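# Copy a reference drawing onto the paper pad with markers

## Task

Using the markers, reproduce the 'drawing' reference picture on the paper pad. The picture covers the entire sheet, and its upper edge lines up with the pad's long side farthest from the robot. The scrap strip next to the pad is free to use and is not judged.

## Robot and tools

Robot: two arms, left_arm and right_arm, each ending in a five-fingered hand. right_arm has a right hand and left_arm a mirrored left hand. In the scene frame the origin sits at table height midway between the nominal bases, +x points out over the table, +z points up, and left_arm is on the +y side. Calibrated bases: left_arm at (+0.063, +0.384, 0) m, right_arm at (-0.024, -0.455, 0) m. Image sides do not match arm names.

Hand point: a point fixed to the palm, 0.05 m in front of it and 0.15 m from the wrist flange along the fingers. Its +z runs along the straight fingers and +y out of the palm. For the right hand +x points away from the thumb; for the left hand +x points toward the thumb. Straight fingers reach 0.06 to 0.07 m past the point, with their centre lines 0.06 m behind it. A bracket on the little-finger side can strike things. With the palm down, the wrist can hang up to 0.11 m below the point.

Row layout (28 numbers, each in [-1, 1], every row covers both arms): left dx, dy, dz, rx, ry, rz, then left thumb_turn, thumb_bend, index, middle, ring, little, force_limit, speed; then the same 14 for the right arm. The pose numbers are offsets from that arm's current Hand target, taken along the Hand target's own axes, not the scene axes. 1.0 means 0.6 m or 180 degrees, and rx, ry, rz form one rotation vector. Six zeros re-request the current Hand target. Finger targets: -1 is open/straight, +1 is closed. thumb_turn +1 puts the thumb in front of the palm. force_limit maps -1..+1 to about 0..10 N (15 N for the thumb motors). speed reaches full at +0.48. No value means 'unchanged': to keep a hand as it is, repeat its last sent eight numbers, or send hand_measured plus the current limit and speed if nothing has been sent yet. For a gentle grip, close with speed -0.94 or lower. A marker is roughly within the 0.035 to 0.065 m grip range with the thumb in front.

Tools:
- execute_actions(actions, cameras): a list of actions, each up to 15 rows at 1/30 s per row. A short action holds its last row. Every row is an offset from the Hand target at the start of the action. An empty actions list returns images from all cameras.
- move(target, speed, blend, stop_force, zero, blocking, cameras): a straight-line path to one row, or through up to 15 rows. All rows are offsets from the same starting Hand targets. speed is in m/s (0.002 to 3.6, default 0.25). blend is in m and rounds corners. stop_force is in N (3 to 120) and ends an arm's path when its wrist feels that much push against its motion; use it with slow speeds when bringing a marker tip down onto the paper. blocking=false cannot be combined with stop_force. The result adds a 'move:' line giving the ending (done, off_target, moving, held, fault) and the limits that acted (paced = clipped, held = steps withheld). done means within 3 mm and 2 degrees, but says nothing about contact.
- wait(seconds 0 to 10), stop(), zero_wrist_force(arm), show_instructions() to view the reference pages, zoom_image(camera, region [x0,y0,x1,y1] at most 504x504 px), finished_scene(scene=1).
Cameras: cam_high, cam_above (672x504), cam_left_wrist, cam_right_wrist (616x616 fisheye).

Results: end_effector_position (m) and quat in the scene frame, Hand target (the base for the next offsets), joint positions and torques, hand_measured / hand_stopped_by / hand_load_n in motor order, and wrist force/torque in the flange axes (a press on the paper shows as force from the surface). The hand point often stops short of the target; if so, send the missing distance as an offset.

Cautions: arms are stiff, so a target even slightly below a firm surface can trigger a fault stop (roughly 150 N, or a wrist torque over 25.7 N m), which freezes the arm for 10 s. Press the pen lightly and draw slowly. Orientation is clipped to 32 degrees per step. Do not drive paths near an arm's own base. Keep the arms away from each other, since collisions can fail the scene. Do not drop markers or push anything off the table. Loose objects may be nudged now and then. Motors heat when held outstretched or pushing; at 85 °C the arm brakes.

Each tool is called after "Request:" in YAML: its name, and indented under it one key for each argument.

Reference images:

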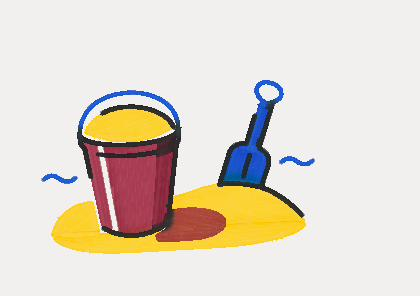

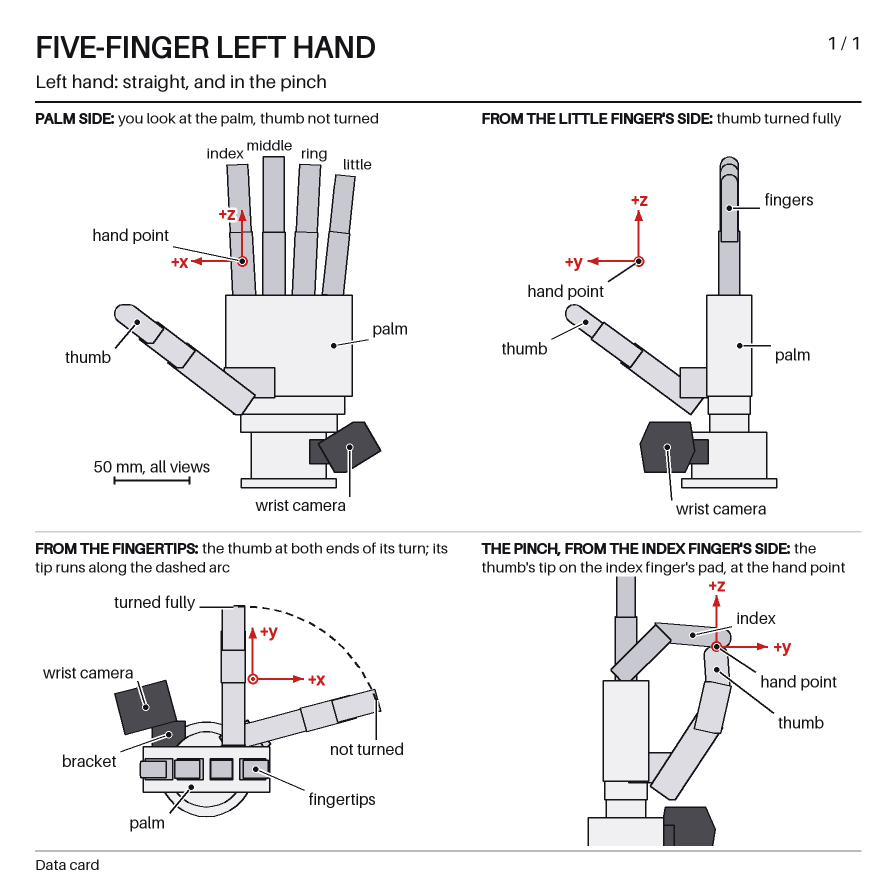

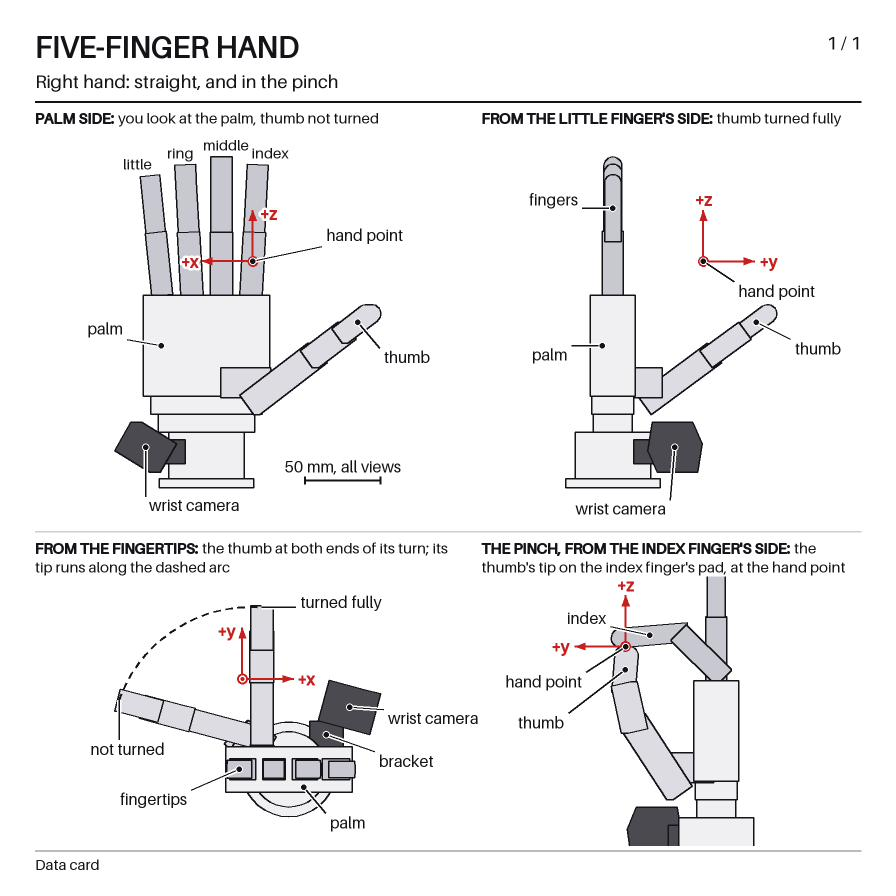

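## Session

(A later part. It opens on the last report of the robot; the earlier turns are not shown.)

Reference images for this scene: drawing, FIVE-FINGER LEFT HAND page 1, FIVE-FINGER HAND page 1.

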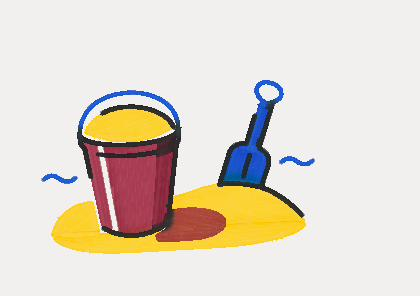

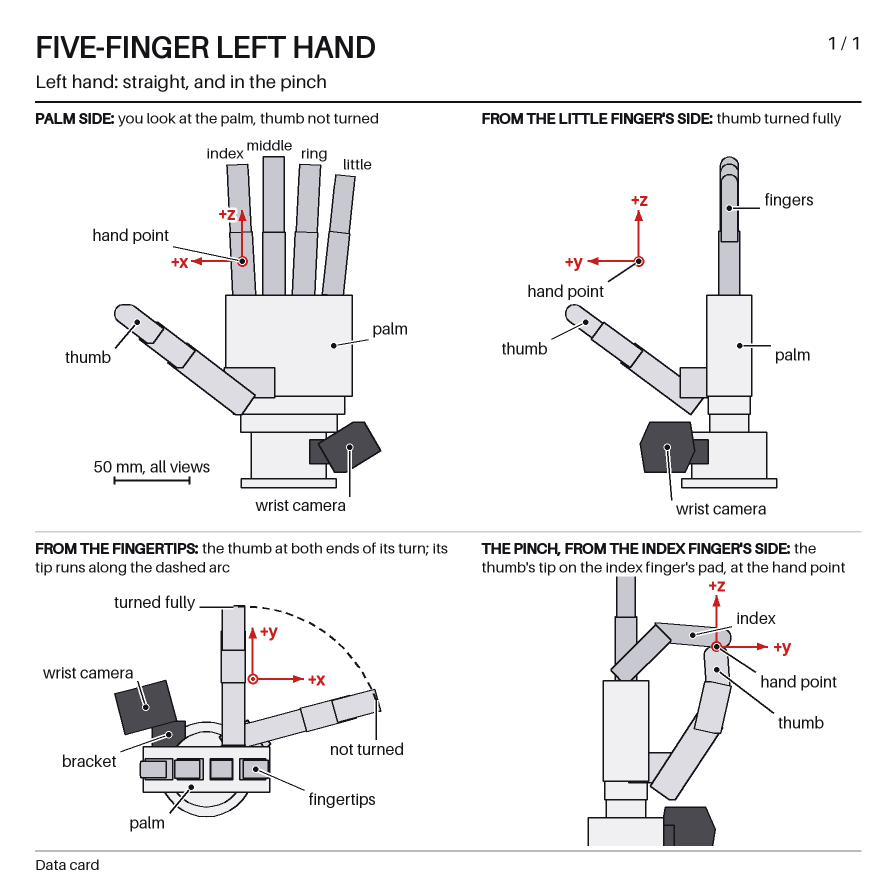

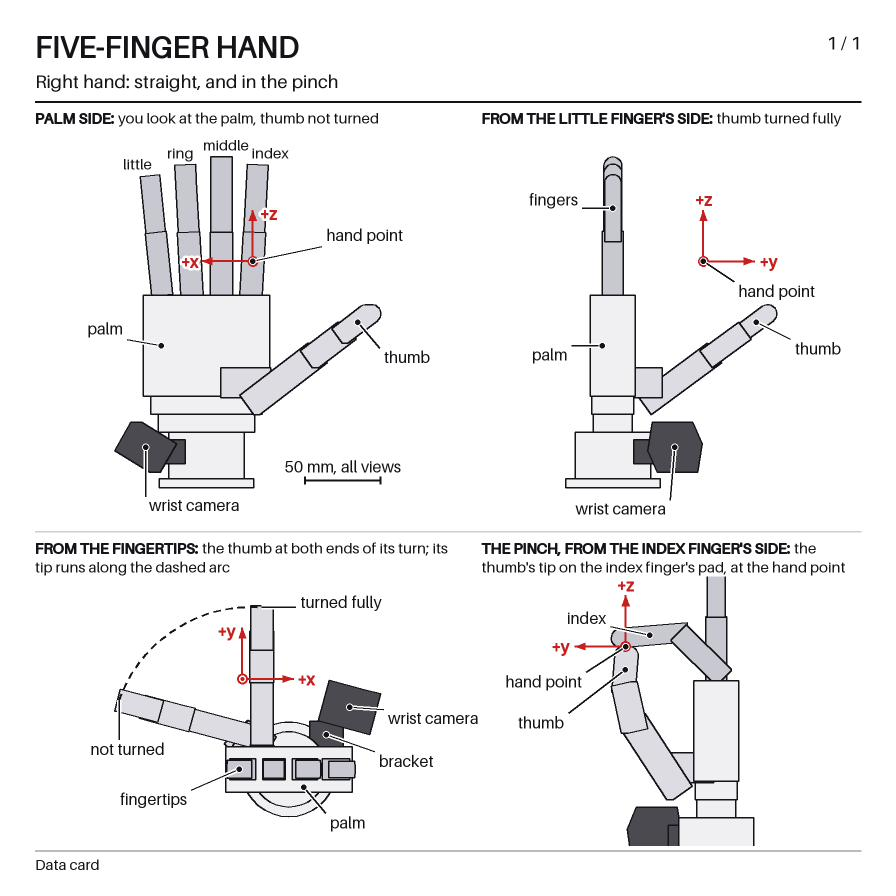

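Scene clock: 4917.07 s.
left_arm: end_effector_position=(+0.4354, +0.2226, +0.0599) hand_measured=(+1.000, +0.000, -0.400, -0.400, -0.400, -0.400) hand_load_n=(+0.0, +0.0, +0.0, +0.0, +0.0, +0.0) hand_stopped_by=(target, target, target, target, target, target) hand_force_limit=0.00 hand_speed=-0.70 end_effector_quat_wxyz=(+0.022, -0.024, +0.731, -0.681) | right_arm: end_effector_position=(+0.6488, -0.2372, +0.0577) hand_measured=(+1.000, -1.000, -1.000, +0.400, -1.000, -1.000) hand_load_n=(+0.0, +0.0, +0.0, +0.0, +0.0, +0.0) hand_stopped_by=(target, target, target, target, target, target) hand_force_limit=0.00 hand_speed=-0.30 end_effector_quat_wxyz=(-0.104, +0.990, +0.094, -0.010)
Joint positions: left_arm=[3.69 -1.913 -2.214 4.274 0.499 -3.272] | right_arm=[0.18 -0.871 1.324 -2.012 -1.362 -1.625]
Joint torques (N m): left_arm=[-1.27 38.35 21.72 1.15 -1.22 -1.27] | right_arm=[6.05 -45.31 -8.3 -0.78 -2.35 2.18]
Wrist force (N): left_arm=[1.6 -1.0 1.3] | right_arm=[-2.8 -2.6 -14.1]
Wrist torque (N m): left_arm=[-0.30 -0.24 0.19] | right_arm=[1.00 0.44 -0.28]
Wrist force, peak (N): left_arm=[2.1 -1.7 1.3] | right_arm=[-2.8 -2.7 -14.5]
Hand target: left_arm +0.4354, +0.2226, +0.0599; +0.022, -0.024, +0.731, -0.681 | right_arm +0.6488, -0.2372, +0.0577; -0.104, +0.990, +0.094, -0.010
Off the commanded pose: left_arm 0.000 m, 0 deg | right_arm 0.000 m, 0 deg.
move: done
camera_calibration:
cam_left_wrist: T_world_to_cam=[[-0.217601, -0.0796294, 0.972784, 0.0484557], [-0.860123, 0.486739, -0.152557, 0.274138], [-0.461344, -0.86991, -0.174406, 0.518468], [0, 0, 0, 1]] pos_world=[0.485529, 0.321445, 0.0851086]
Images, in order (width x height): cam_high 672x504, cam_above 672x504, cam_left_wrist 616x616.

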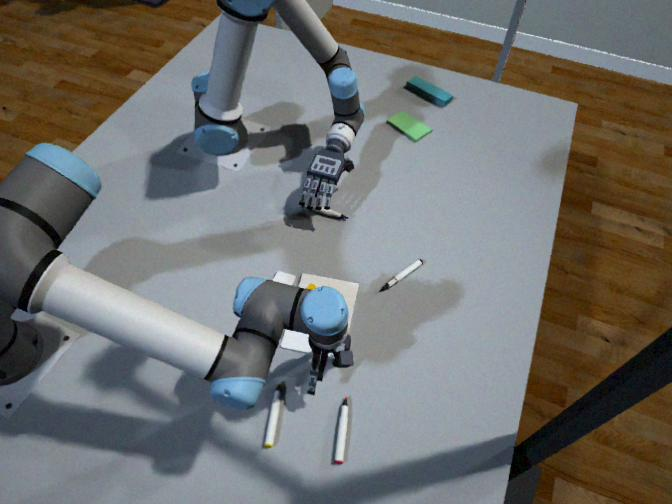

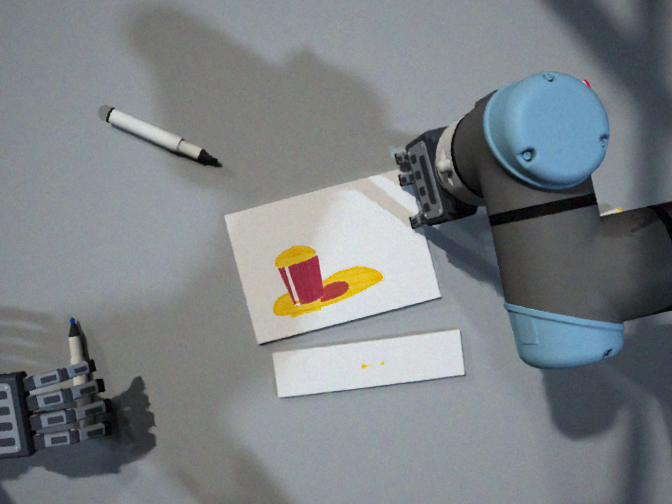

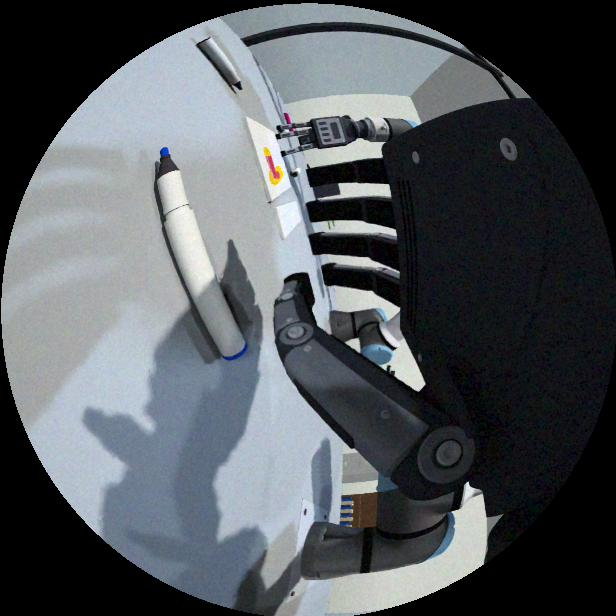

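Request:
move:
  target: [0.0047,0.0535,-0.0037,0,0.01,0,1,0,-0.4,-0.4,-0.4,-0.4,0,-0.7,0,0,0,0,0,0,1,-1,-1,0.4,-1,-1,0,-0.3]
  speed: 0.04
  stop_force: 5
  cameras: ["cam_high","cam_above","cam_left_wrist"]

Request:
zoom_image:
  camera: "cam_left_wrist"
  region: [120, 120, 420, 420]

Request:
zoom_image:
  camera: "cam_high"
  region: [280, 150, 380, 230]

Request:
zoom_image:
  camera: "cam_above"
  region: [20, 300, 160, 460]

Scene clock: 5000.67 s.
left_arm: end_effector_position=(+0.4323, +0.2269, +0.0280) hand_measured=(+1.000, +0.000, -0.400, -0.400, -0.400, -0.400) hand_load_n=(+0.0, +0.0, +0.0, +0.0, +0.0, +0.0) hand_stopped_by=(target, target, target, target, target, target) hand_force_limit=0.00 hand_speed=-0.70 end_effector_quat_wxyz=(+0.010, -0.013, +0.731, -0.682) | right_arm: end_effector_position=(+0.6488, -0.2372, +0.0577) hand_measured=(+1.000, -1.000, -1.000, +0.400, -1.000, -1.000) hand_load_n=(+0.0, +0.0, +0.5, +0.0, +0.5, +0.0) hand_stopped_by=(target, target, target, target, target, target) hand_force_limit=0.00 hand_speed=-0.30 end_effector_quat_wxyz=(-0.104, +0.990, +0.094, -0.010)
Joint positions: left_arm=[3.691 -2.003 -2.209 4.351 0.532 -3.265] | right_arm=[0.18 -0.871 1.324 -2.012 -1.362 -1.625]
Joint torques (N m): left_arm=[8.95 41.71 1.8 -2.1 -1.71 -1.11] | right_arm=[6.93 -44.84 -8.38 -0.58 -2.49 2.27]
Wrist force (N): left_arm=[1.8 -0.6 1.2] | right_arm=[-2.9 -2.7 -14.1]
Wrist torque (N m): left_arm=[-0.26 -0.30 0.18] | right_arm=[0.97 0.46 -0.29]
Wrist force, peak (N): left_arm=[1.9 -1.4 1.3] | right_arm=[-2.9 -2.7 -14.4]
Hand target: left_arm +0.4323, +0.2269, +0.0280; +0.010, -0.013, +0.731, -0.682 | right_arm +0.6488, -0.2372, +0.0577; -0.104, +0.990, +0.094, -0.010
Off the commanded pose: left_arm 0.000 m, 0 deg | right_arm 0.000 m, 0 deg.
move: done
camera_calibration:
cam_left_wrist: T_world_to_cam=[[-0.217877, -0.0727166, 0.973263, 0.0776859], [-0.844798, 0.513408, -0.15076, 0.251836], [-0.488719, -0.855058, -0.173291, 0.523689], [0, 0, 0, 1]] pos_world=[0.485613, 0.324139, 0.0531082]
Images, in order (width x height): cam_high 672x504, cam_above 672x504, cam_left_wrist 616x616.

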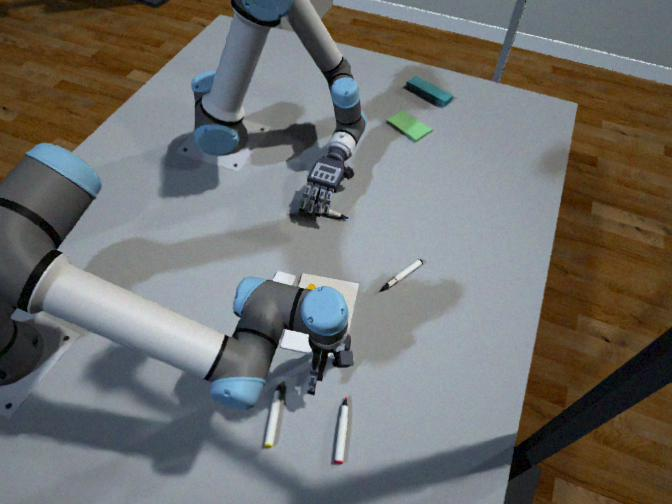

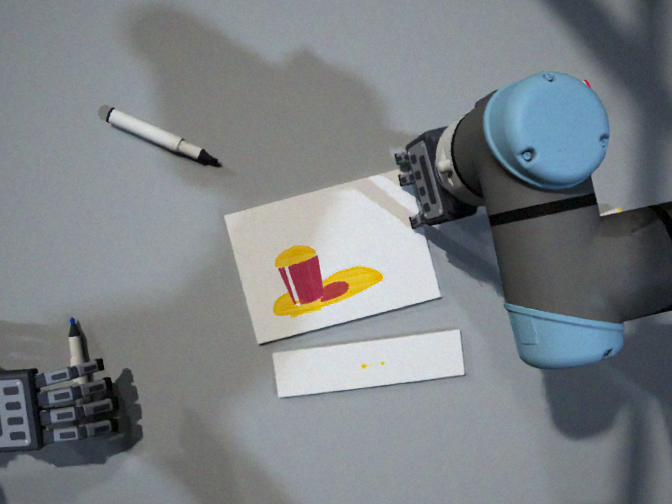

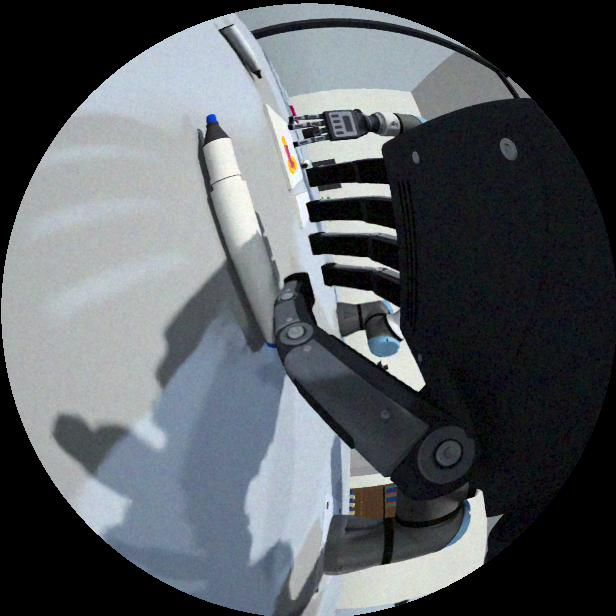

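Scaled by 1.680 from the camera's 616x616 image, which has a finer 880x880 frame.

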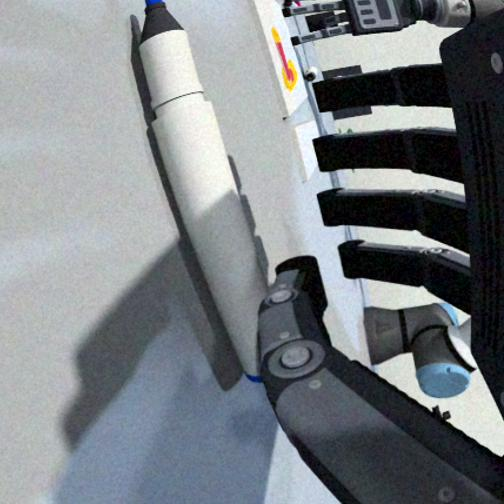

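Scaled by 5.040.

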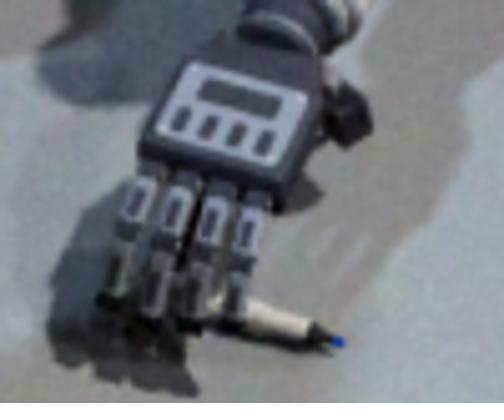

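Scaled by 3.150.

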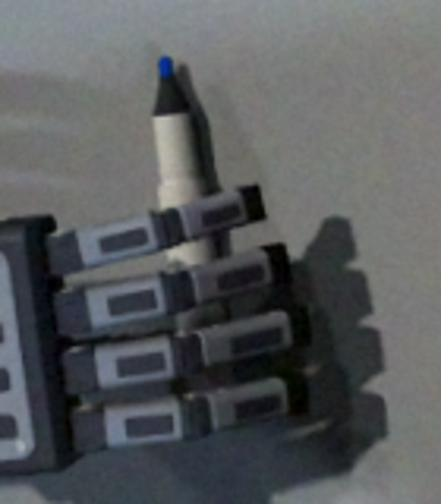

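Request:
move:
  target:
    - [0,0,-0.005,0,0,0,1,0,-0.4,-0.4,-0.4,-0.4,0,-0.7,0,0,0,0,0,0,1,-1,-1,0.4,-1,-1,0,-0.3]
    - [0,0.0266,-0.0031,0,0,0,1,0,-0.4,-0.4,-0.4,-0.4,0,-0.7,0,0,0,0,0,0,1,-1,-1,0.4,-1,-1,0,-0.3]
  speed: [0.03,0.02]
  stop_force: 3
  cameras: ["cam_high","cam_above","cam_left_wrist"]

Request:
zoom_image:
  camera: "cam_left_wrist"
  region: [120, 120, 420, 420]

Request:
zoom_image:
  camera: "cam_above"
  region: [20, 300, 160, 460]

Scene clock: 5127.60 s.
left_arm: end_effector_position=(+0.4322, +0.2299, +0.0171) hand_measured=(+1.000, +0.002, -0.400, -0.400, -0.400, -0.400) hand_load_n=(-0.5, -3.0, +0.0, +0.0, +0.0, -0.5) hand_stopped_by=(target, target, target, target, target, target) hand_force_limit=0.00 hand_speed=-0.70 end_effector_quat_wxyz=(+0.010, -0.013, +0.731, -0.682) | right_arm: end_effector_position=(+0.6488, -0.2372, +0.0577) hand_measured=(+1.000, -1.000, -1.000, +0.400, -1.000, -1.000) hand_load_n=(+0.0, +0.0, +0.0, +0.0, +0.5, +0.0) hand_stopped_by=(target, target, target, target, target, target) hand_force_limit=0.00 hand_speed=-0.30 end_effector_quat_wxyz=(-0.104, +0.990, +0.094, -0.010)
Joint positions: left_arm=[3.698 -2.032 -2.21 4.38 0.539 -3.263] | right_arm=[0.18 -0.871 1.324 -2.012 -1.362 -1.625]
Joint torques (N m): left_arm=[-10.15 38.23 18.44 1.49 -0.68 0.19] | right_arm=[6.83 -44.43 -9.14 -0.65 -2.39 2.27]
Wrist force (N): left_arm=[1.6 -4.0 0.4] | right_arm=[-2.5 -2.8 -14.1]
Wrist torque (N m): left_arm=[-0.44 -0.28 0.22] | right_arm=[0.95 0.40 -0.27]
Wrist force, peak (N): left_arm=[1.7 -9.7 -2.0] | right_arm=[-2.9 -2.8 -14.4]
Hand target: left_arm +0.4322, +0.2299, +0.0171; +0.010, -0.013, +0.731, -0.682 (not the last commanded pose) | right_arm +0.6488, -0.2372, +0.0577; -0.104, +0.990, +0.094, -0.010
Off the commanded pose: left_arm 0.005 m, 0 deg | right_arm 0.000 m, 0 deg.
move: contact (left_arm); path passed 1 of 2 targets
camera_calibration:
cam_left_wrist: T_world_to_cam=[[-0.21783, -0.0726335, 0.97328, 0.0884182], [-0.844805, 0.513396, -0.150763, 0.248491], [-0.488727, -0.855073, -0.173194, 0.524272], [0, 0, 0, 1]] pos_world=[0.485413, 0.327139, 0.0422083]
Images, in order (width x height): cam_high 672x504, cam_above 672x504, cam_left_wrist 616x616.

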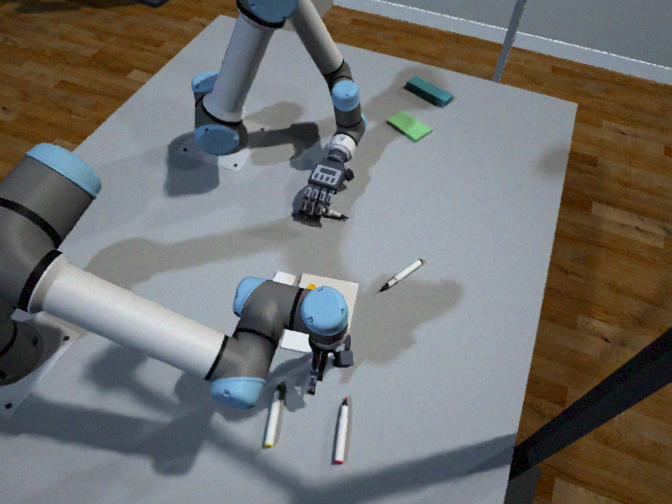

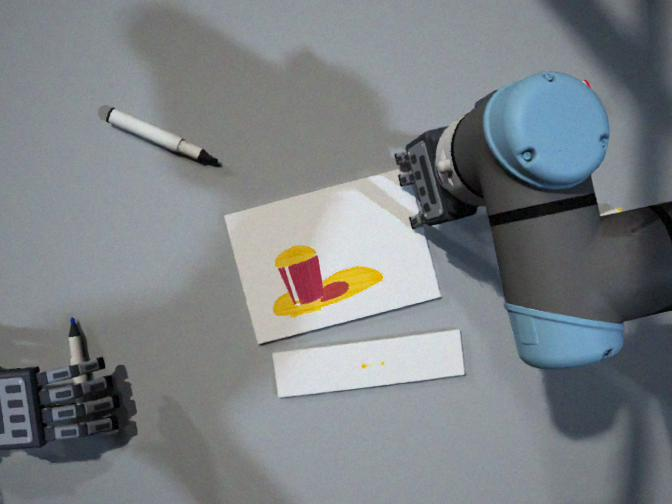

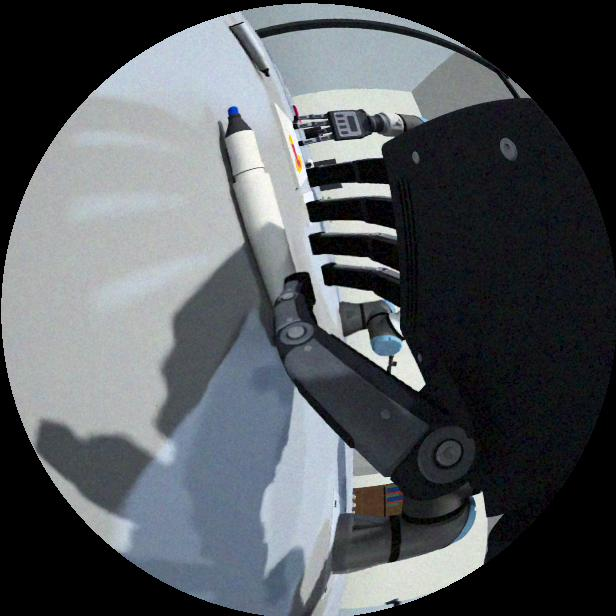

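Scaled by 1.680 from the camera's 616x616 image, which has a finer 880x880 frame.

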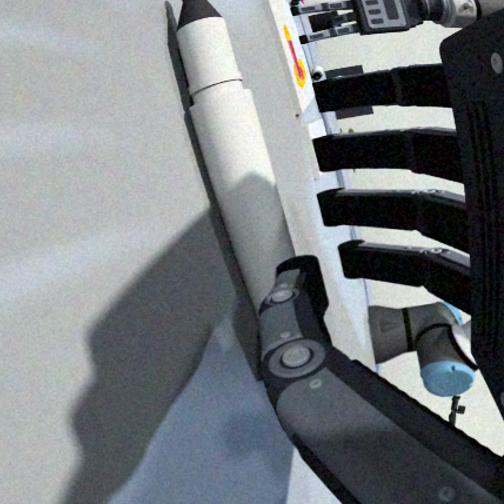

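Scaled by 3.150.

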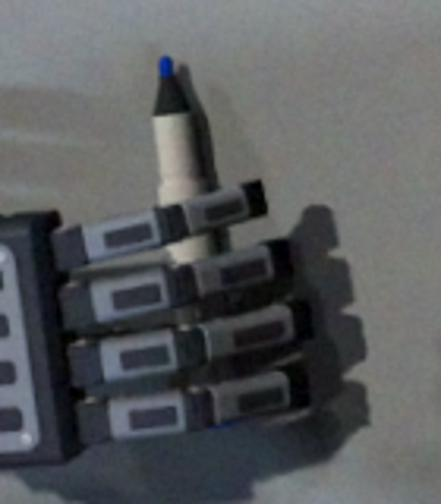

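Request:
move:
  target: [0,-0.0083,-0.0006,0,0,0,1,0,-0.4,-0.4,-0.4,-0.4,0,-0.7,0,0,0,0,0,0,1,-1,-1,0.4,-1,-1,0,-0.3]
  speed: 0.02
  cameras: ["cam_high","cam_above","cam_left_wrist"]

Request:
zoom_image:
  camera: "cam_high"
  region: [285, 150, 375, 230]

Request:
zoom_image:
  camera: "cam_left_wrist"
  region: [220, 220, 400, 400]

Scene clock: 5262.77 s.
left_arm: end_effector_position=(+0.4322, +0.2299, +0.0222) hand_measured=(+1.000, +0.000, -0.400, -0.400, -0.400, -0.400) hand_load_n=(+0.0, +0.0, +0.0, +0.0, +0.0, +0.0) hand_stopped_by=(target, target, target, target, target, target) hand_force_limit=0.00 hand_speed=-0.70 end_effector_quat_wxyz=(+0.010, -0.013, +0.731, -0.682) | right_arm: end_effector_position=(+0.6488, -0.2372, +0.0577) hand_measured=(+1.000, -1.000, -1.000, +0.400, -1.000, -1.000) hand_load_n=(+0.0, +0.0, +0.0, +0.0, +0.0, +0.0) hand_stopped_by=(target, target, target, target, target, target) hand_force_limit=0.00 hand_speed=-0.30 end_effector_quat_wxyz=(-0.104, +0.990, +0.094, -0.010)
Joint positions: left_arm=[3.698 -2.019 -2.209 4.365 0.539 -3.263] | right_arm=[0.18 -0.871 1.324 -2.012 -1.362 -1.625]
Joint torques (N m): left_arm=[2.07 22.68 18.57 0.5 0.86 0.85] | right_arm=[7.53 -44.46 -8.55 -0.66 -2.36 2.19]
Wrist force (N): left_arm=[1.3 -0.9 1.2] | right_arm=[-2.8 -2.4 -14.2]
Wrist torque (N m): left_arm=[-0.32 -0.22 0.14] | right_arm=[1.03 0.45 -0.27]
Wrist force, peak (N): left_arm=[1.8 -4.0 -0.1] | right_arm=[-2.8 -2.6 -14.5]
Hand target: left_arm +0.4322, +0.2299, +0.0221; +0.010, -0.013, +0.731, -0.682 | right_arm +0.6488, -0.2372, +0.0577; -0.104, +0.990, +0.094, -0.010
Off the commanded pose: left_arm 0.000 m, 0 deg | right_arm 0.000 m, 0 deg.
move: done
camera_calibration:
cam_left_wrist: T_world_to_cam=[[-0.217877, -0.0727166, 0.973263, 0.0835054], [-0.844798, 0.513408, -0.15076, 0.249252], [-0.488719, -0.855058, -0.173291, 0.525151], [0, 0, 0, 1]] pos_world=[0.485413, 0.327139, 0.0473082]
Images, in order (width x height): cam_high 672x504, cam_above 672x504, cam_left_wrist 616x616.

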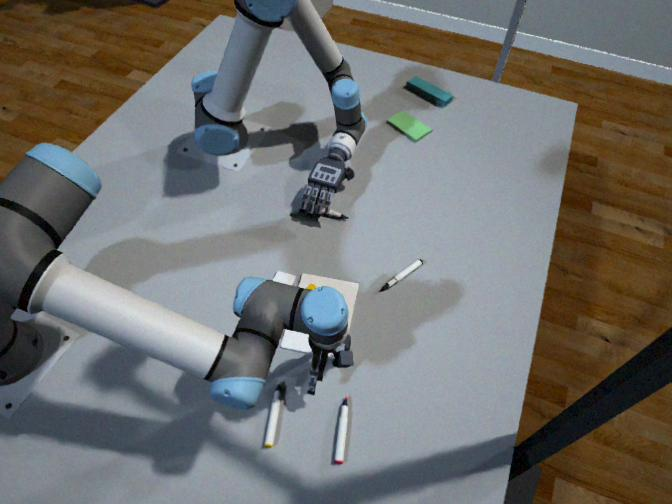

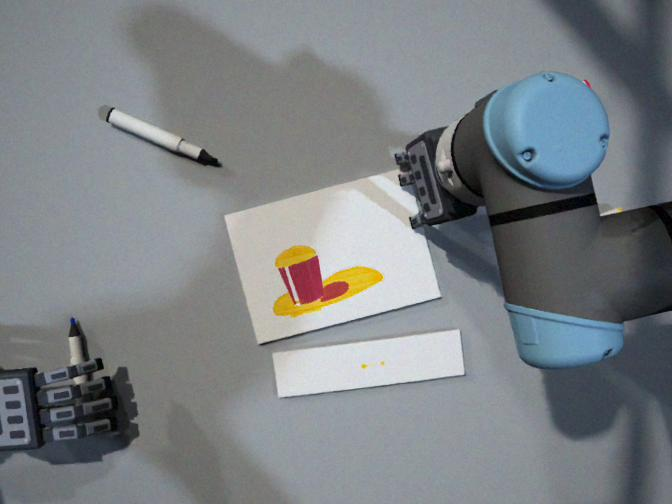

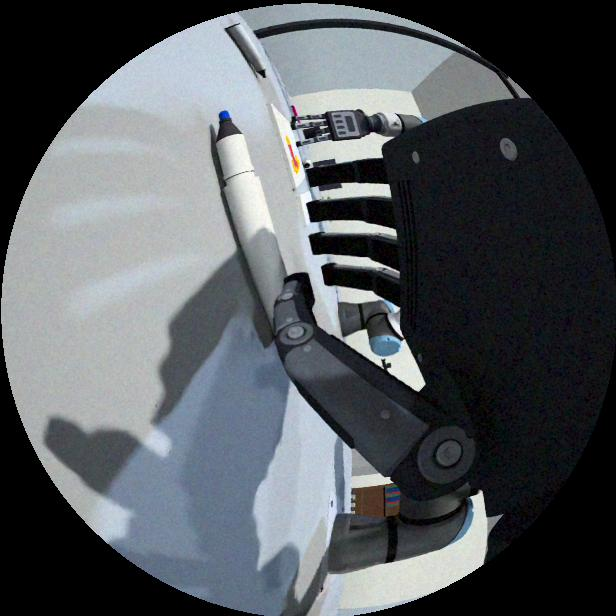

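Scaled by 5.600.

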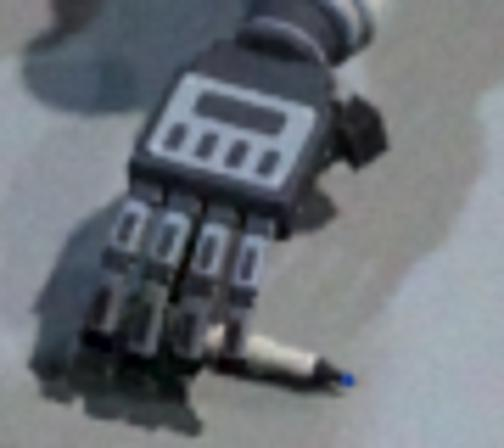

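Scaled by 2.800 from the camera's 616x616 image, which has a finer 880x880 frame.

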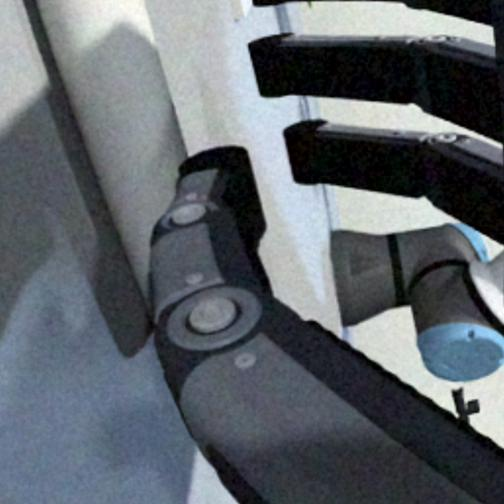

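Request:
move:
  target:
    - [-0.0083,-0.0017,-0.0168,0,0,0,1,0,-0.4,-0.4,-0.4,-0.4,0,-0.7,0,0,0,0,0,0,1,-1,-1,0.4,-1,-1,0,-0.3]
    - [-0.0083,0.0266,-0.0148,0,0,0,1,0,-0.4,-0.4,-0.4,-0.4,0,-0.7,0,0,0,0,0,0,1,-1,-1,0.4,-1,-1,0,-0.3]
  speed: [0.03,0.015]
  stop_force: 3
  cameras: ["cam_above","cam_left_wrist"]

Request:
zoom_image:
  camera: "cam_left_wrist"
  region: [170, 120, 420, 370]

Request:
zoom_image:
  camera: "cam_above"
  region: [20, 300, 160, 460]

Scene clock: 5315.80 s.
left_arm: end_effector_position=(+0.4368, +0.2400, +0.0068) hand_measured=(+1.000, +0.000, -0.400, -0.400, -0.400, -0.400) hand_load_n=(+0.0, +0.0, +0.0, +0.0, +0.0, +0.0) hand_stopped_by=(target, target, target, target, target, target) hand_force_limit=0.00 hand_speed=-0.70 end_effector_quat_wxyz=(+0.010, -0.013, +0.731, -0.682) | right_arm: end_effector_position=(+0.6488, -0.2372, +0.0577) hand_measured=(+1.000, -1.000, -1.000, +0.400, -1.000, -1.000) hand_load_n=(+0.0, +0.0, +0.0, +0.0, +0.5, +0.0) hand_stopped_by=(target, target, target, target, target, target) hand_force_limit=0.00 hand_speed=-0.30 end_effector_quat_wxyz=(-0.104, +0.990, +0.094, -0.010)
Joint positions: left_arm=[3.714 -2.069 -2.191 4.394 0.554 -3.259] | right_arm=[0.18 -0.871 1.324 -2.012 -1.362 -1.625]
Joint torques (N m): left_arm=[-11.96 42.04 2.01 -2.38 0.94 -1.03] | right_arm=[6.64 -44.39 -8.33 -0.69 -2.33 2.15]
Wrist force (N): left_arm=[1.7 -0.9 0.9] | right_arm=[-2.8 -2.5 -14.0]
Wrist torque (N m): left_arm=[-0.28 -0.26 0.13] | right_arm=[1.01 0.44 -0.28]
Wrist force, peak (N): left_arm=[1.9 -1.0 1.6] | right_arm=[-2.7 -2.9 -14.5]
Hand target: left_arm +0.4368, +0.2400, +0.0068; +0.010, -0.013, +0.731, -0.682 | right_arm +0.6488, -0.2372, +0.0577; -0.104, +0.990, +0.094, -0.010
Off the commanded pose: left_arm 0.000 m, 0 deg | right_arm 0.000 m, 0 deg.
move: done
camera_calibration:
cam_left_wrist: T_world_to_cam=[[-0.21783, -0.0726335, 0.97328, 0.100179], [-0.844805, 0.513396, -0.150763, 0.245639], [-0.488727, -0.855073, -0.173194, 0.533372], [0, 0, 0, 1]] pos_world=[0.490013, 0.337239, 0.0319083]
Images, in order (width x height): cam_above 672x504, cam_left_wrist 616x616.

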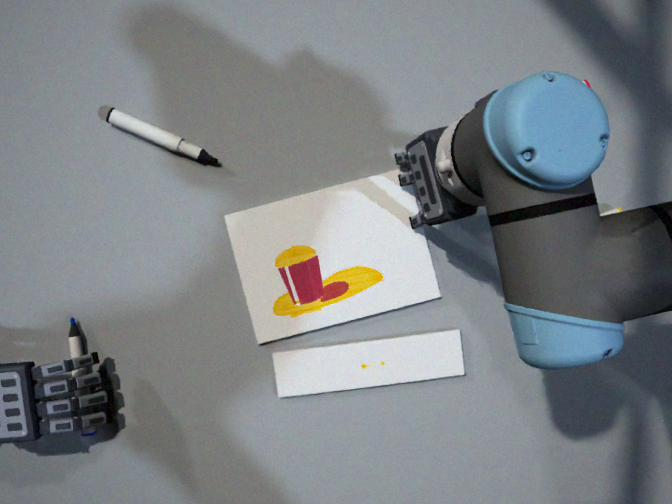

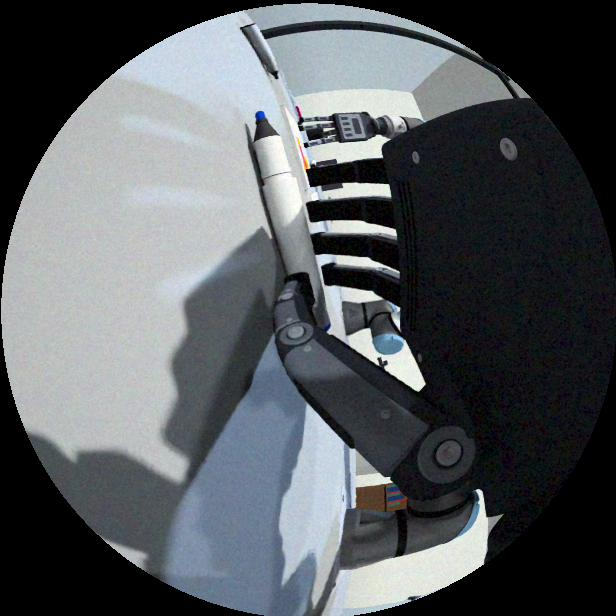

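Scaled by 2.016 from the camera's 616x616 image, which has a finer 880x880 frame.

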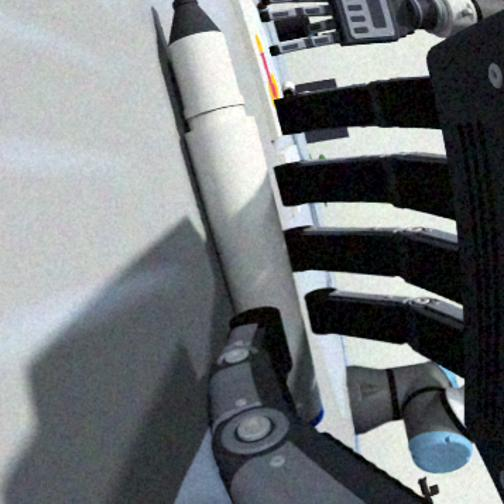

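Scaled by 3.150.

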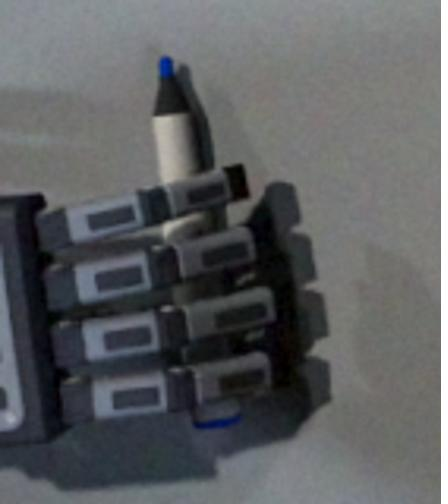

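Request:
move:
  target: [0,0.02,0.0014,0,0,0,1,0,-0.4,-0.4,-0.4,-0.4,0,-0.7,0,0,0,0,0,0,1,-1,-1,0.4,-1,-1,0,-0.3]
  speed: 0.01
  stop_force: 3
  cameras: ["cam_left_wrist"]

Request:
zoom_image:
  camera: "cam_left_wrist"
  region: [170, 120, 420, 370]

Scene clock: 5328.73 s.
left_arm: end_effector_position=(+0.4369, +0.2401, +0.0045) hand_measured=(+1.000, +0.000, -0.400, -0.400, -0.400, -0.400) hand_load_n=(-0.5, -1.5, +0.0, +0.0, +0.0, +0.0) hand_stopped_by=(target, target, target, target, target, target) hand_force_limit=0.00 hand_speed=-0.70 end_effector_quat_wxyz=(+0.010, -0.013, +0.732, -0.682) | right_arm: end_effector_position=(+0.6488, -0.2372, +0.0577) hand_measured=(+1.000, -1.000, -1.000, +0.400, -1.000, -1.000) hand_load_n=(+0.0, +0.0, +0.0, +0.0, +0.5, +0.0) hand_stopped_by=(target, target, target, target, target, target) hand_force_limit=0.00 hand_speed=-0.30 end_effector_quat_wxyz=(-0.104, +0.990, +0.094, -0.010)
Joint positions: left_arm=[3.714 -2.075 -2.191 4.401 0.554 -3.259] | right_arm=[0.18 -0.871 1.324 -2.012 -1.362 -1.625]
Joint torques (N m): left_arm=[-1.34 42.5 18.07 -2.16 0.87 -0.04] | right_arm=[7.08 -45.16 -9.2 -0.66 -2.29 2.16]
Wrist force (N): left_arm=[1.7 -3.2 0.9] | right_arm=[-2.6 -2.8 -14.4]
Wrist torque (N m): left_arm=[-0.42 -0.28 0.19] | right_arm=[0.98 0.43 -0.28]
Wrist force, peak (N): left_arm=[1.9 -10.0 -3.7] | right_arm=[-2.7 -2.9 -14.4]
Hand target: left_arm +0.4369, +0.2401, +0.0045; +0.010, -0.013, +0.732, -0.682 (not the last commanded pose) | right_arm +0.6488, -0.2372, +0.0577; -0.104, +0.990, +0.094, -0.010
Off the commanded pose: left_arm 0.010 m, 0 deg | right_arm 0.000 m, 0 deg.
move: contact (left_arm)
camera_calibration:
cam_left_wrist: T_world_to_cam=[[-0.218162, -0.0727676, 0.973196, 0.102656], [-0.844733, 0.513453, -0.150972, 0.245276], [-0.488705, -0.855027, -0.173485, 0.53309], [0, 0, 0, 1]] pos_world=[0.490112, 0.337339, 0.0296082]
Images, in order (width x height): cam_left_wrist 616x616.

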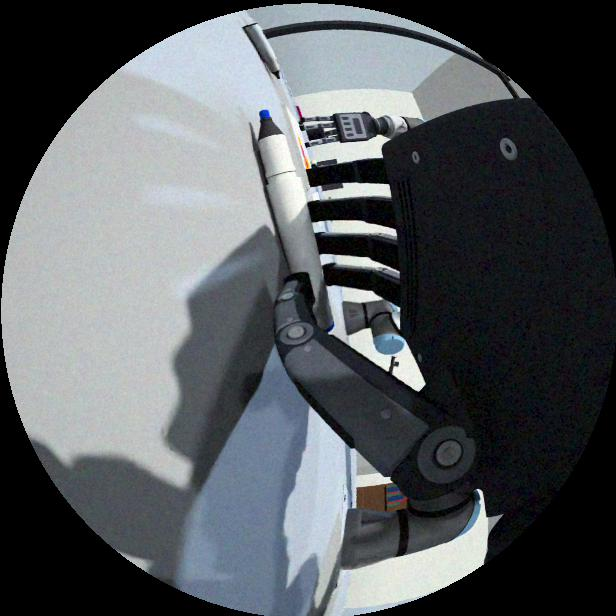

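Scaled by 2.016 from the camera's 616x616 image, which has a finer 880x880 frame.

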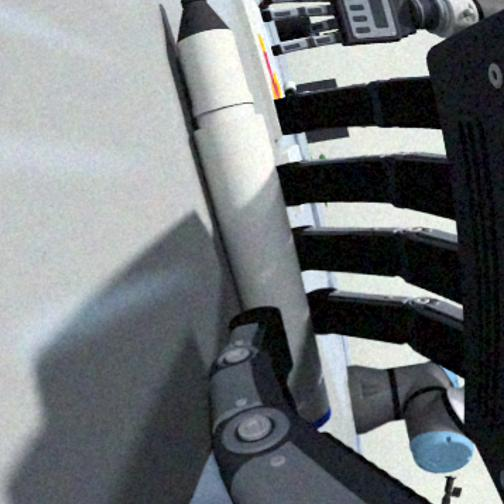

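Request:
move:
  target: [0,-0.0045,-0.0003,0,0,0,1,0,-0.4,-0.4,-0.4,-0.4,0,-0.7,0,0,0,0,0,0,1,-1,-1,0.4,-1,-1,0,-0.3]
  speed: 0.02

Request:
execute_actions:
  actions:
    - [[0,0,0,0,0,0,1,0,0.3,-0.4,-0.4,-0.4,-0.4,-0.94,0,0,0,0,0,0,1,-1,-1,0.4,-1,-1,0,-0.3]]
    - [[0,0,0,0,0,0,1,0,0.3,-0.4,-0.4,-0.4,-0.4,-0.94,0,0,0,0,0,0,1,-1,-1,0.4,-1,-1,0,-0.3]]
    - [[0,0,0,0,0,0,1,0,0.3,-0.4,-0.4,-0.4,-0.4,-0.94,0,0,0,0,0,0,1,-1,-1,0.4,-1,-1,0,-0.3]]
    - [[0,0,0,0,0,0,1,0,0.3,-0.4,-0.4,-0.4,-0.4,-0.94,0,0,0,0,0,0,1,-1,-1,0.4,-1,-1,0,-0.3]]
    - [[0,0,0,0,0,0,1,0,0.3,-0.4,-0.4,-0.4,-0.4,-0.94,0,0,0,0,0,0,1,-1,-1,0.4,-1,-1,0,-0.3]]
    - [[0,0,0,0,0,0,1,0,0.3,-0.4,-0.4,-0.4,-0.4,-0.94,0,0,0,0,0,0,1,-1,-1,0.4,-1,-1,0,-0.3]]
    - [[0,0,0,0,0,0,1,0,0.3,-0.4,-0.4,-0.4,-0.4,-0.94,0,0,0,0,0,0,1,-1,-1,0.4,-1,-1,0,-0.3]]
    - [[0,0,0,0,0,0,1,0,0.3,-0.4,-0.4,-0.4,-0.4,-0.94,0,0,0,0,0,0,1,-1,-1,0.4,-1,-1,0,-0.3]]
    - [[0,0,0,0,0,0,1,0,0.3,-0.4,-0.4,-0.4,-0.4,-0.94,0,0,0,0,0,0,1,-1,-1,0.4,-1,-1,0,-0.3]]
    - [[0,0,0,0,0,0,1,0,0.3,-0.4,-0.4,-0.4,-0.4,-0.94,0,0,0,0,0,0,1,-1,-1,0.4,-1,-1,0,-0.3]]
  cameras: ["cam_left_wrist","cam_above"]

Request:
zoom_image:
  camera: "cam_left_wrist"
  region: [170, 120, 420, 370]

Scene clock: 5358.27 s.
left_arm: end_effector_position=(+0.4369, +0.2401, +0.0073) hand_measured=(+1.000, +0.000, -0.400, -0.400, -0.400, -0.400) hand_load_n=(+0.0, +0.0, -0.5, +0.0, +0.0, +0.0) hand_stopped_by=(target, target, target, target, target, target) hand_force_limit=0.00 hand_speed=-0.70 end_effector_quat_wxyz=(+0.010, -0.013, +0.732, -0.682) | right_arm: end_effector_position=(+0.6488, -0.2372, +0.0577) hand_measured=(+1.000, -1.000, -1.000, +0.400, -1.000, -1.000) hand_load_n=(+0.0, +0.0, +0.0, +0.0, +0.0, +0.0) hand_stopped_by=(target, target, target, target, target, target) hand_force_limit=0.00 hand_speed=-0.30 end_effector_quat_wxyz=(-0.104, +0.990, +0.094, -0.010)
Joint positions: left_arm=[3.714 -2.067 -2.191 4.393 0.554 -3.259] | right_arm=[0.18 -0.871 1.324 -2.012 -1.362 -1.625]
Joint torques (N m): left_arm=[-6.52 32.86 19.02 -0.79 -0.95 -0.51] | right_arm=[6.02 -45.82 -8.61 -0.68 -2.17 2.19]
Wrist force (N): left_arm=[1.8 -0.9 1.4] | right_arm=[-2.7 -2.6 -14.1]
Wrist torque (N m): left_arm=[-0.32 -0.27 0.15] | right_arm=[0.99 0.42 -0.27]
Wrist force, peak (N): left_arm=[1.6 -3.7 0.5] | right_arm=[-3.0 -2.5 -14.4]
Hand target: left_arm +0.4369, +0.2401, +0.0072; +0.010, -0.013, +0.732, -0.682 | right_arm +0.6488, -0.2372, +0.0577; -0.104, +0.990, +0.094, -0.010
Off the commanded pose: left_arm 0.000 m, 0 deg | right_arm 0.000 m, 0 deg.
move: done

Scene clock: 5363.47 s.
left_arm: end_effector_position=(+0.4369, +0.2401, +0.0072) hand_measured=(+1.000, +0.000, -0.062, -0.400, -0.400, -0.400) hand_load_n=(-1.5, +0.0, +3.5, +0.0, +0.0, +0.0) hand_stopped_by=(target, target, force, target, target, target) hand_force_limit=-0.40 hand_speed=-0.94 end_effector_quat_wxyz=(+0.010, -0.013, +0.732, -0.682) | right_arm: end_effector_position=(+0.6488, -0.2372, +0.0577) hand_measured=(+1.000, -1.000, -1.000, +0.400, -1.000, -1.000) hand_load_n=(+0.0, +0.0, +0.0, +0.0, +0.0, +0.0) hand_stopped_by=(target, target, target, target, target, target) hand_force_limit=0.00 hand_speed=-0.30 end_effector_quat_wxyz=(-0.104, +0.990, +0.094, -0.010)
Joint positions: left_arm=[3.714 -2.068 -2.191 4.393 0.554 -3.259] | right_arm=[0.18 -0.871 1.324 -2.012 -1.362 -1.625]
Joint torques (N m): left_arm=[-13.86 19.24 7.5 1.29 -1.39 -1.12] | right_arm=[6.44 -45.33 -10.1 -0.58 -2.32 2.01]
Wrist force (N): left_arm=[1.7 -3.8 1.3] | right_arm=[-2.7 -2.7 -14.0]
Wrist torque (N m): left_arm=[-0.36 -0.24 0.14] | right_arm=[0.97 0.41 -0.28]
Wrist force, peak (N): left_arm=[2.2 -4.6 1.2] | right_arm=[-2.6 -2.7 -14.5]
Hand target: left_arm +0.4369, +0.2401, +0.0072; +0.010, -0.013, +0.732, -0.682 | right_arm +0.6488, -0.2372, +0.0577; -0.104, +0.990, +0.094, -0.010
Off the commanded pose: left_arm 0.000 m, 0 deg | right_arm 0.000 m, 0 deg.
Step readings (end_effector_position of left_arm | right_arm):
0: (+0.4369, +0.2401, +0.0073) | (+0.6488, -0.2372, +0.0577)
1: (+0.4369, +0.2401, +0.0073) | (+0.6488, -0.2372, +0.0577)
2: (+0.4369, +0.2401, +0.0073) | (+0.6488, -0.2372, +0.0577)
4: (+0.4369, +0.2401, +0.0073) | (+0.6488, -0.2372, +0.0577)
8: (+0.4369, +0.2401, +0.0073) | (+0.6488, -0.2372, +0.0577)
15: (+0.4369, +0.2401, +0.0072) | (+0.6488, -0.2372, +0.0577)
16: (+0.4369, +0.2401, +0.0072) | (+0.6488, -0.2372, +0.0577)
17: (+0.4369, +0.2401, +0.0072) | (+0.6488, -0.2372, +0.0577)
19: (+0.4369, +0.2401, +0.0072) | (+0.6488, -0.2372, +0.0577)
23: (+0.4369, +0.2401, +0.0072) | (+0.6488, -0.2372, +0.0577)
30: (+0.4369, +0.2401, +0.0072) | (+0.6488, -0.2372, +0.0577)
31: (+0.4369, +0.2401, +0.0072) | (+0.6488, -0.2372, +0.0577)
32: (+0.4369, +0.2401, +0.0072) | (+0.6488, -0.2372, +0.0577)
34: (+0.4369, +0.2401, +0.0072) | (+0.6488, -0.2372, +0.0577)
38: (+0.4369, +0.2401, +0.0072) | (+0.6488, -0.2372, +0.0577)
45: (+0.4369, +0.2401, +0.0072) | (+0.6488, -0.2372, +0.0577)
46: (+0.4369, +0.2401, +0.0072) | (+0.6488, -0.2372, +0.0577)
47: (+0.4369, +0.2401, +0.0072) | (+0.6488, -0.2372, +0.0577)
49: (+0.4369, +0.2401, +0.0072) | (+0.6488, -0.2372, +0.0577)
53: (+0.4369, +0.2401, +0.0072) | (+0.6488, -0.2372, +0.0577)
60: (+0.4369, +0.2401, +0.0072) | (+0.6488, -0.2372, +0.0577)
61: (+0.4369, +0.2401, +0.0072) | (+0.6488, -0.2372, +0.0577)
62: (+0.4369, +0.2401, +0.0072) | (+0.6488, -0.2372, +0.0577)
64: (+0.4369, +0.2401, +0.0072) | (+0.6488, -0.2372, +0.0577)
68: (+0.4369, +0.2401, +0.0072) | (+0.6488, -0.2372, +0.0577)
75: (+0.4369, +0.2401, +0.0072) | (+0.6488, -0.2372, +0.0577)
76: (+0.4369, +0.2401, +0.0072) | (+0.6488, -0.2372, +0.0577)
77: (+0.4369, +0.2401, +0.0072) | (+0.6488, -0.2372, +0.0577)
79: (+0.4369, +0.2401, +0.0072) | (+0.6488, -0.2372, +0.0577)
83: (+0.4369, +0.2401, +0.0072) | (+0.6488, -0.2372, +0.0577)
90: (+0.4369, +0.2401, +0.0072) | (+0.6488, -0.2372, +0.0577)
91: (+0.4369, +0.2401, +0.0072) | (+0.6488, -0.2372, +0.0577)
92: (+0.4369, +0.2401, +0.0072) | (+0.6488, -0.2372, +0.0577)
94: (+0.4369, +0.2401, +0.0072) | (+0.6488, -0.2372, +0.0577)
98: (+0.4369, +0.2401, +0.0072) | (+0.6488, -0.2372, +0.0577)
105: (+0.4369, +0.2401, +0.0072) | (+0.6488, -0.2372, +0.0577)
106: (+0.4369, +0.2401, +0.0072) | (+0.6488, -0.2372, +0.0577)
107: (+0.4369, +0.2401, +0.0072) | (+0.6488, -0.2372, +0.0577)
109: (+0.4369, +0.2401, +0.0072) | (+0.6488, -0.2372, +0.0577)
113: (+0.4369, +0.2401, +0.0072) | (+0.6488, -0.2372, +0.0577)
120: (+0.4369, +0.2401, +0.0072) | (+0.6488, -0.2372, +0.0577)
121: (+0.4369, +0.2401, +0.0072) | (+0.6488, -0.2372, +0.0577)
122: (+0.4369, +0.2401, +0.0072) | (+0.6488, -0.2372, +0.0577)
124: (+0.4369, +0.2401, +0.0072) | (+0.6488, -0.2372, +0.0577)
128: (+0.4369, +0.2401, +0.0072) | (+0.6488, -0.2372, +0.0577)
135: (+0.4369, +0.2401, +0.0072) | (+0.6488, -0.2372, +0.0577)
136: (+0.4369, +0.2401, +0.0072) | (+0.6488, -0.2372, +0.0577)
137: (+0.4369, +0.2401, +0.0072) | (+0.6488, -0.2372, +0.0577)
139: (+0.4369, +0.2401, +0.0072) | (+0.6488, -0.2372, +0.0577)
143: (+0.4369, +0.2401, +0.0072) | (+0.6488, -0.2372, +0.0577)
150: (+0.4369, +0.2401, +0.0072) | (+0.6488, -0.2372, +0.0577)
camera_calibration:
cam_left_wrist: T_world_to_cam=[[-0.218162, -0.0727676, 0.973196, 0.100051], [-0.844733, 0.513453, -0.150972, 0.245769], [-0.488705, -0.855027, -0.173485, 0.533608], [0, 0, 0, 1]] pos_world=[0.490212, 0.337339, 0.0323082]
Images, in order (width x height): cam_above 672x504, cam_left_wrist 616x616.

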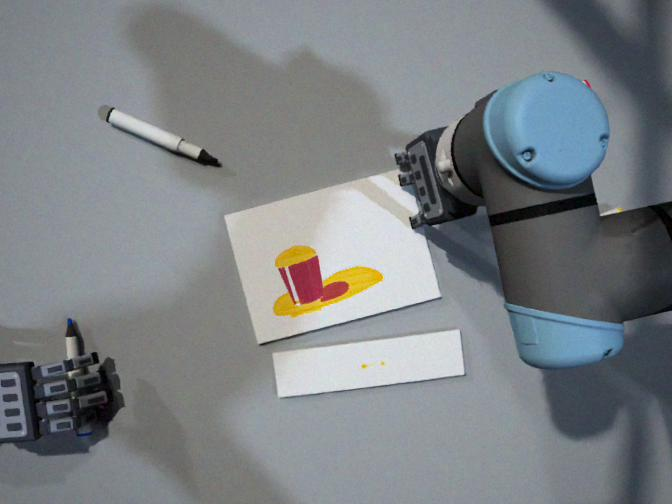

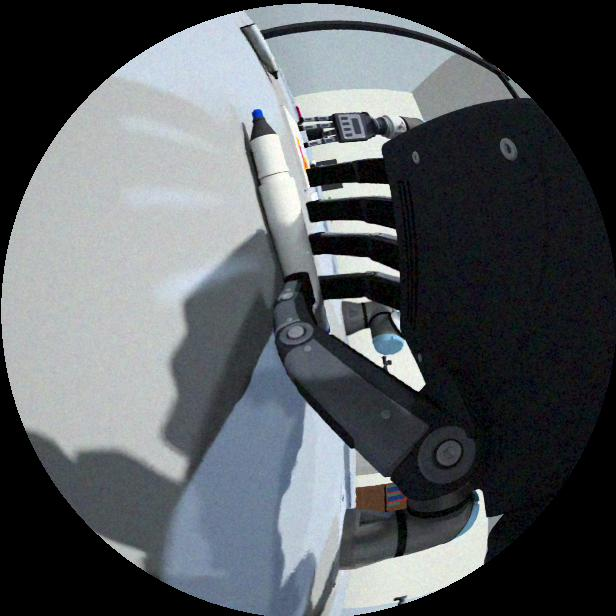

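Scaled by 2.016 from the camera's 616x616 image, which has a finer 880x880 frame.

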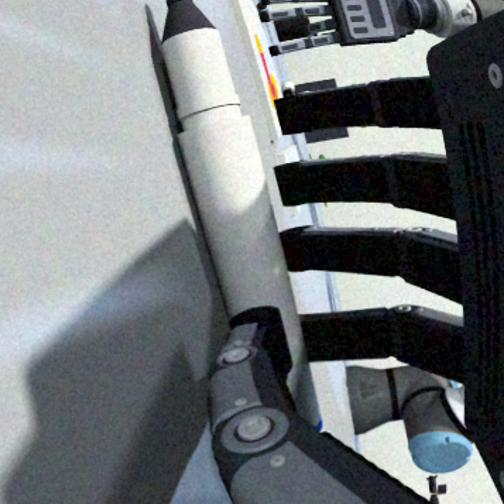

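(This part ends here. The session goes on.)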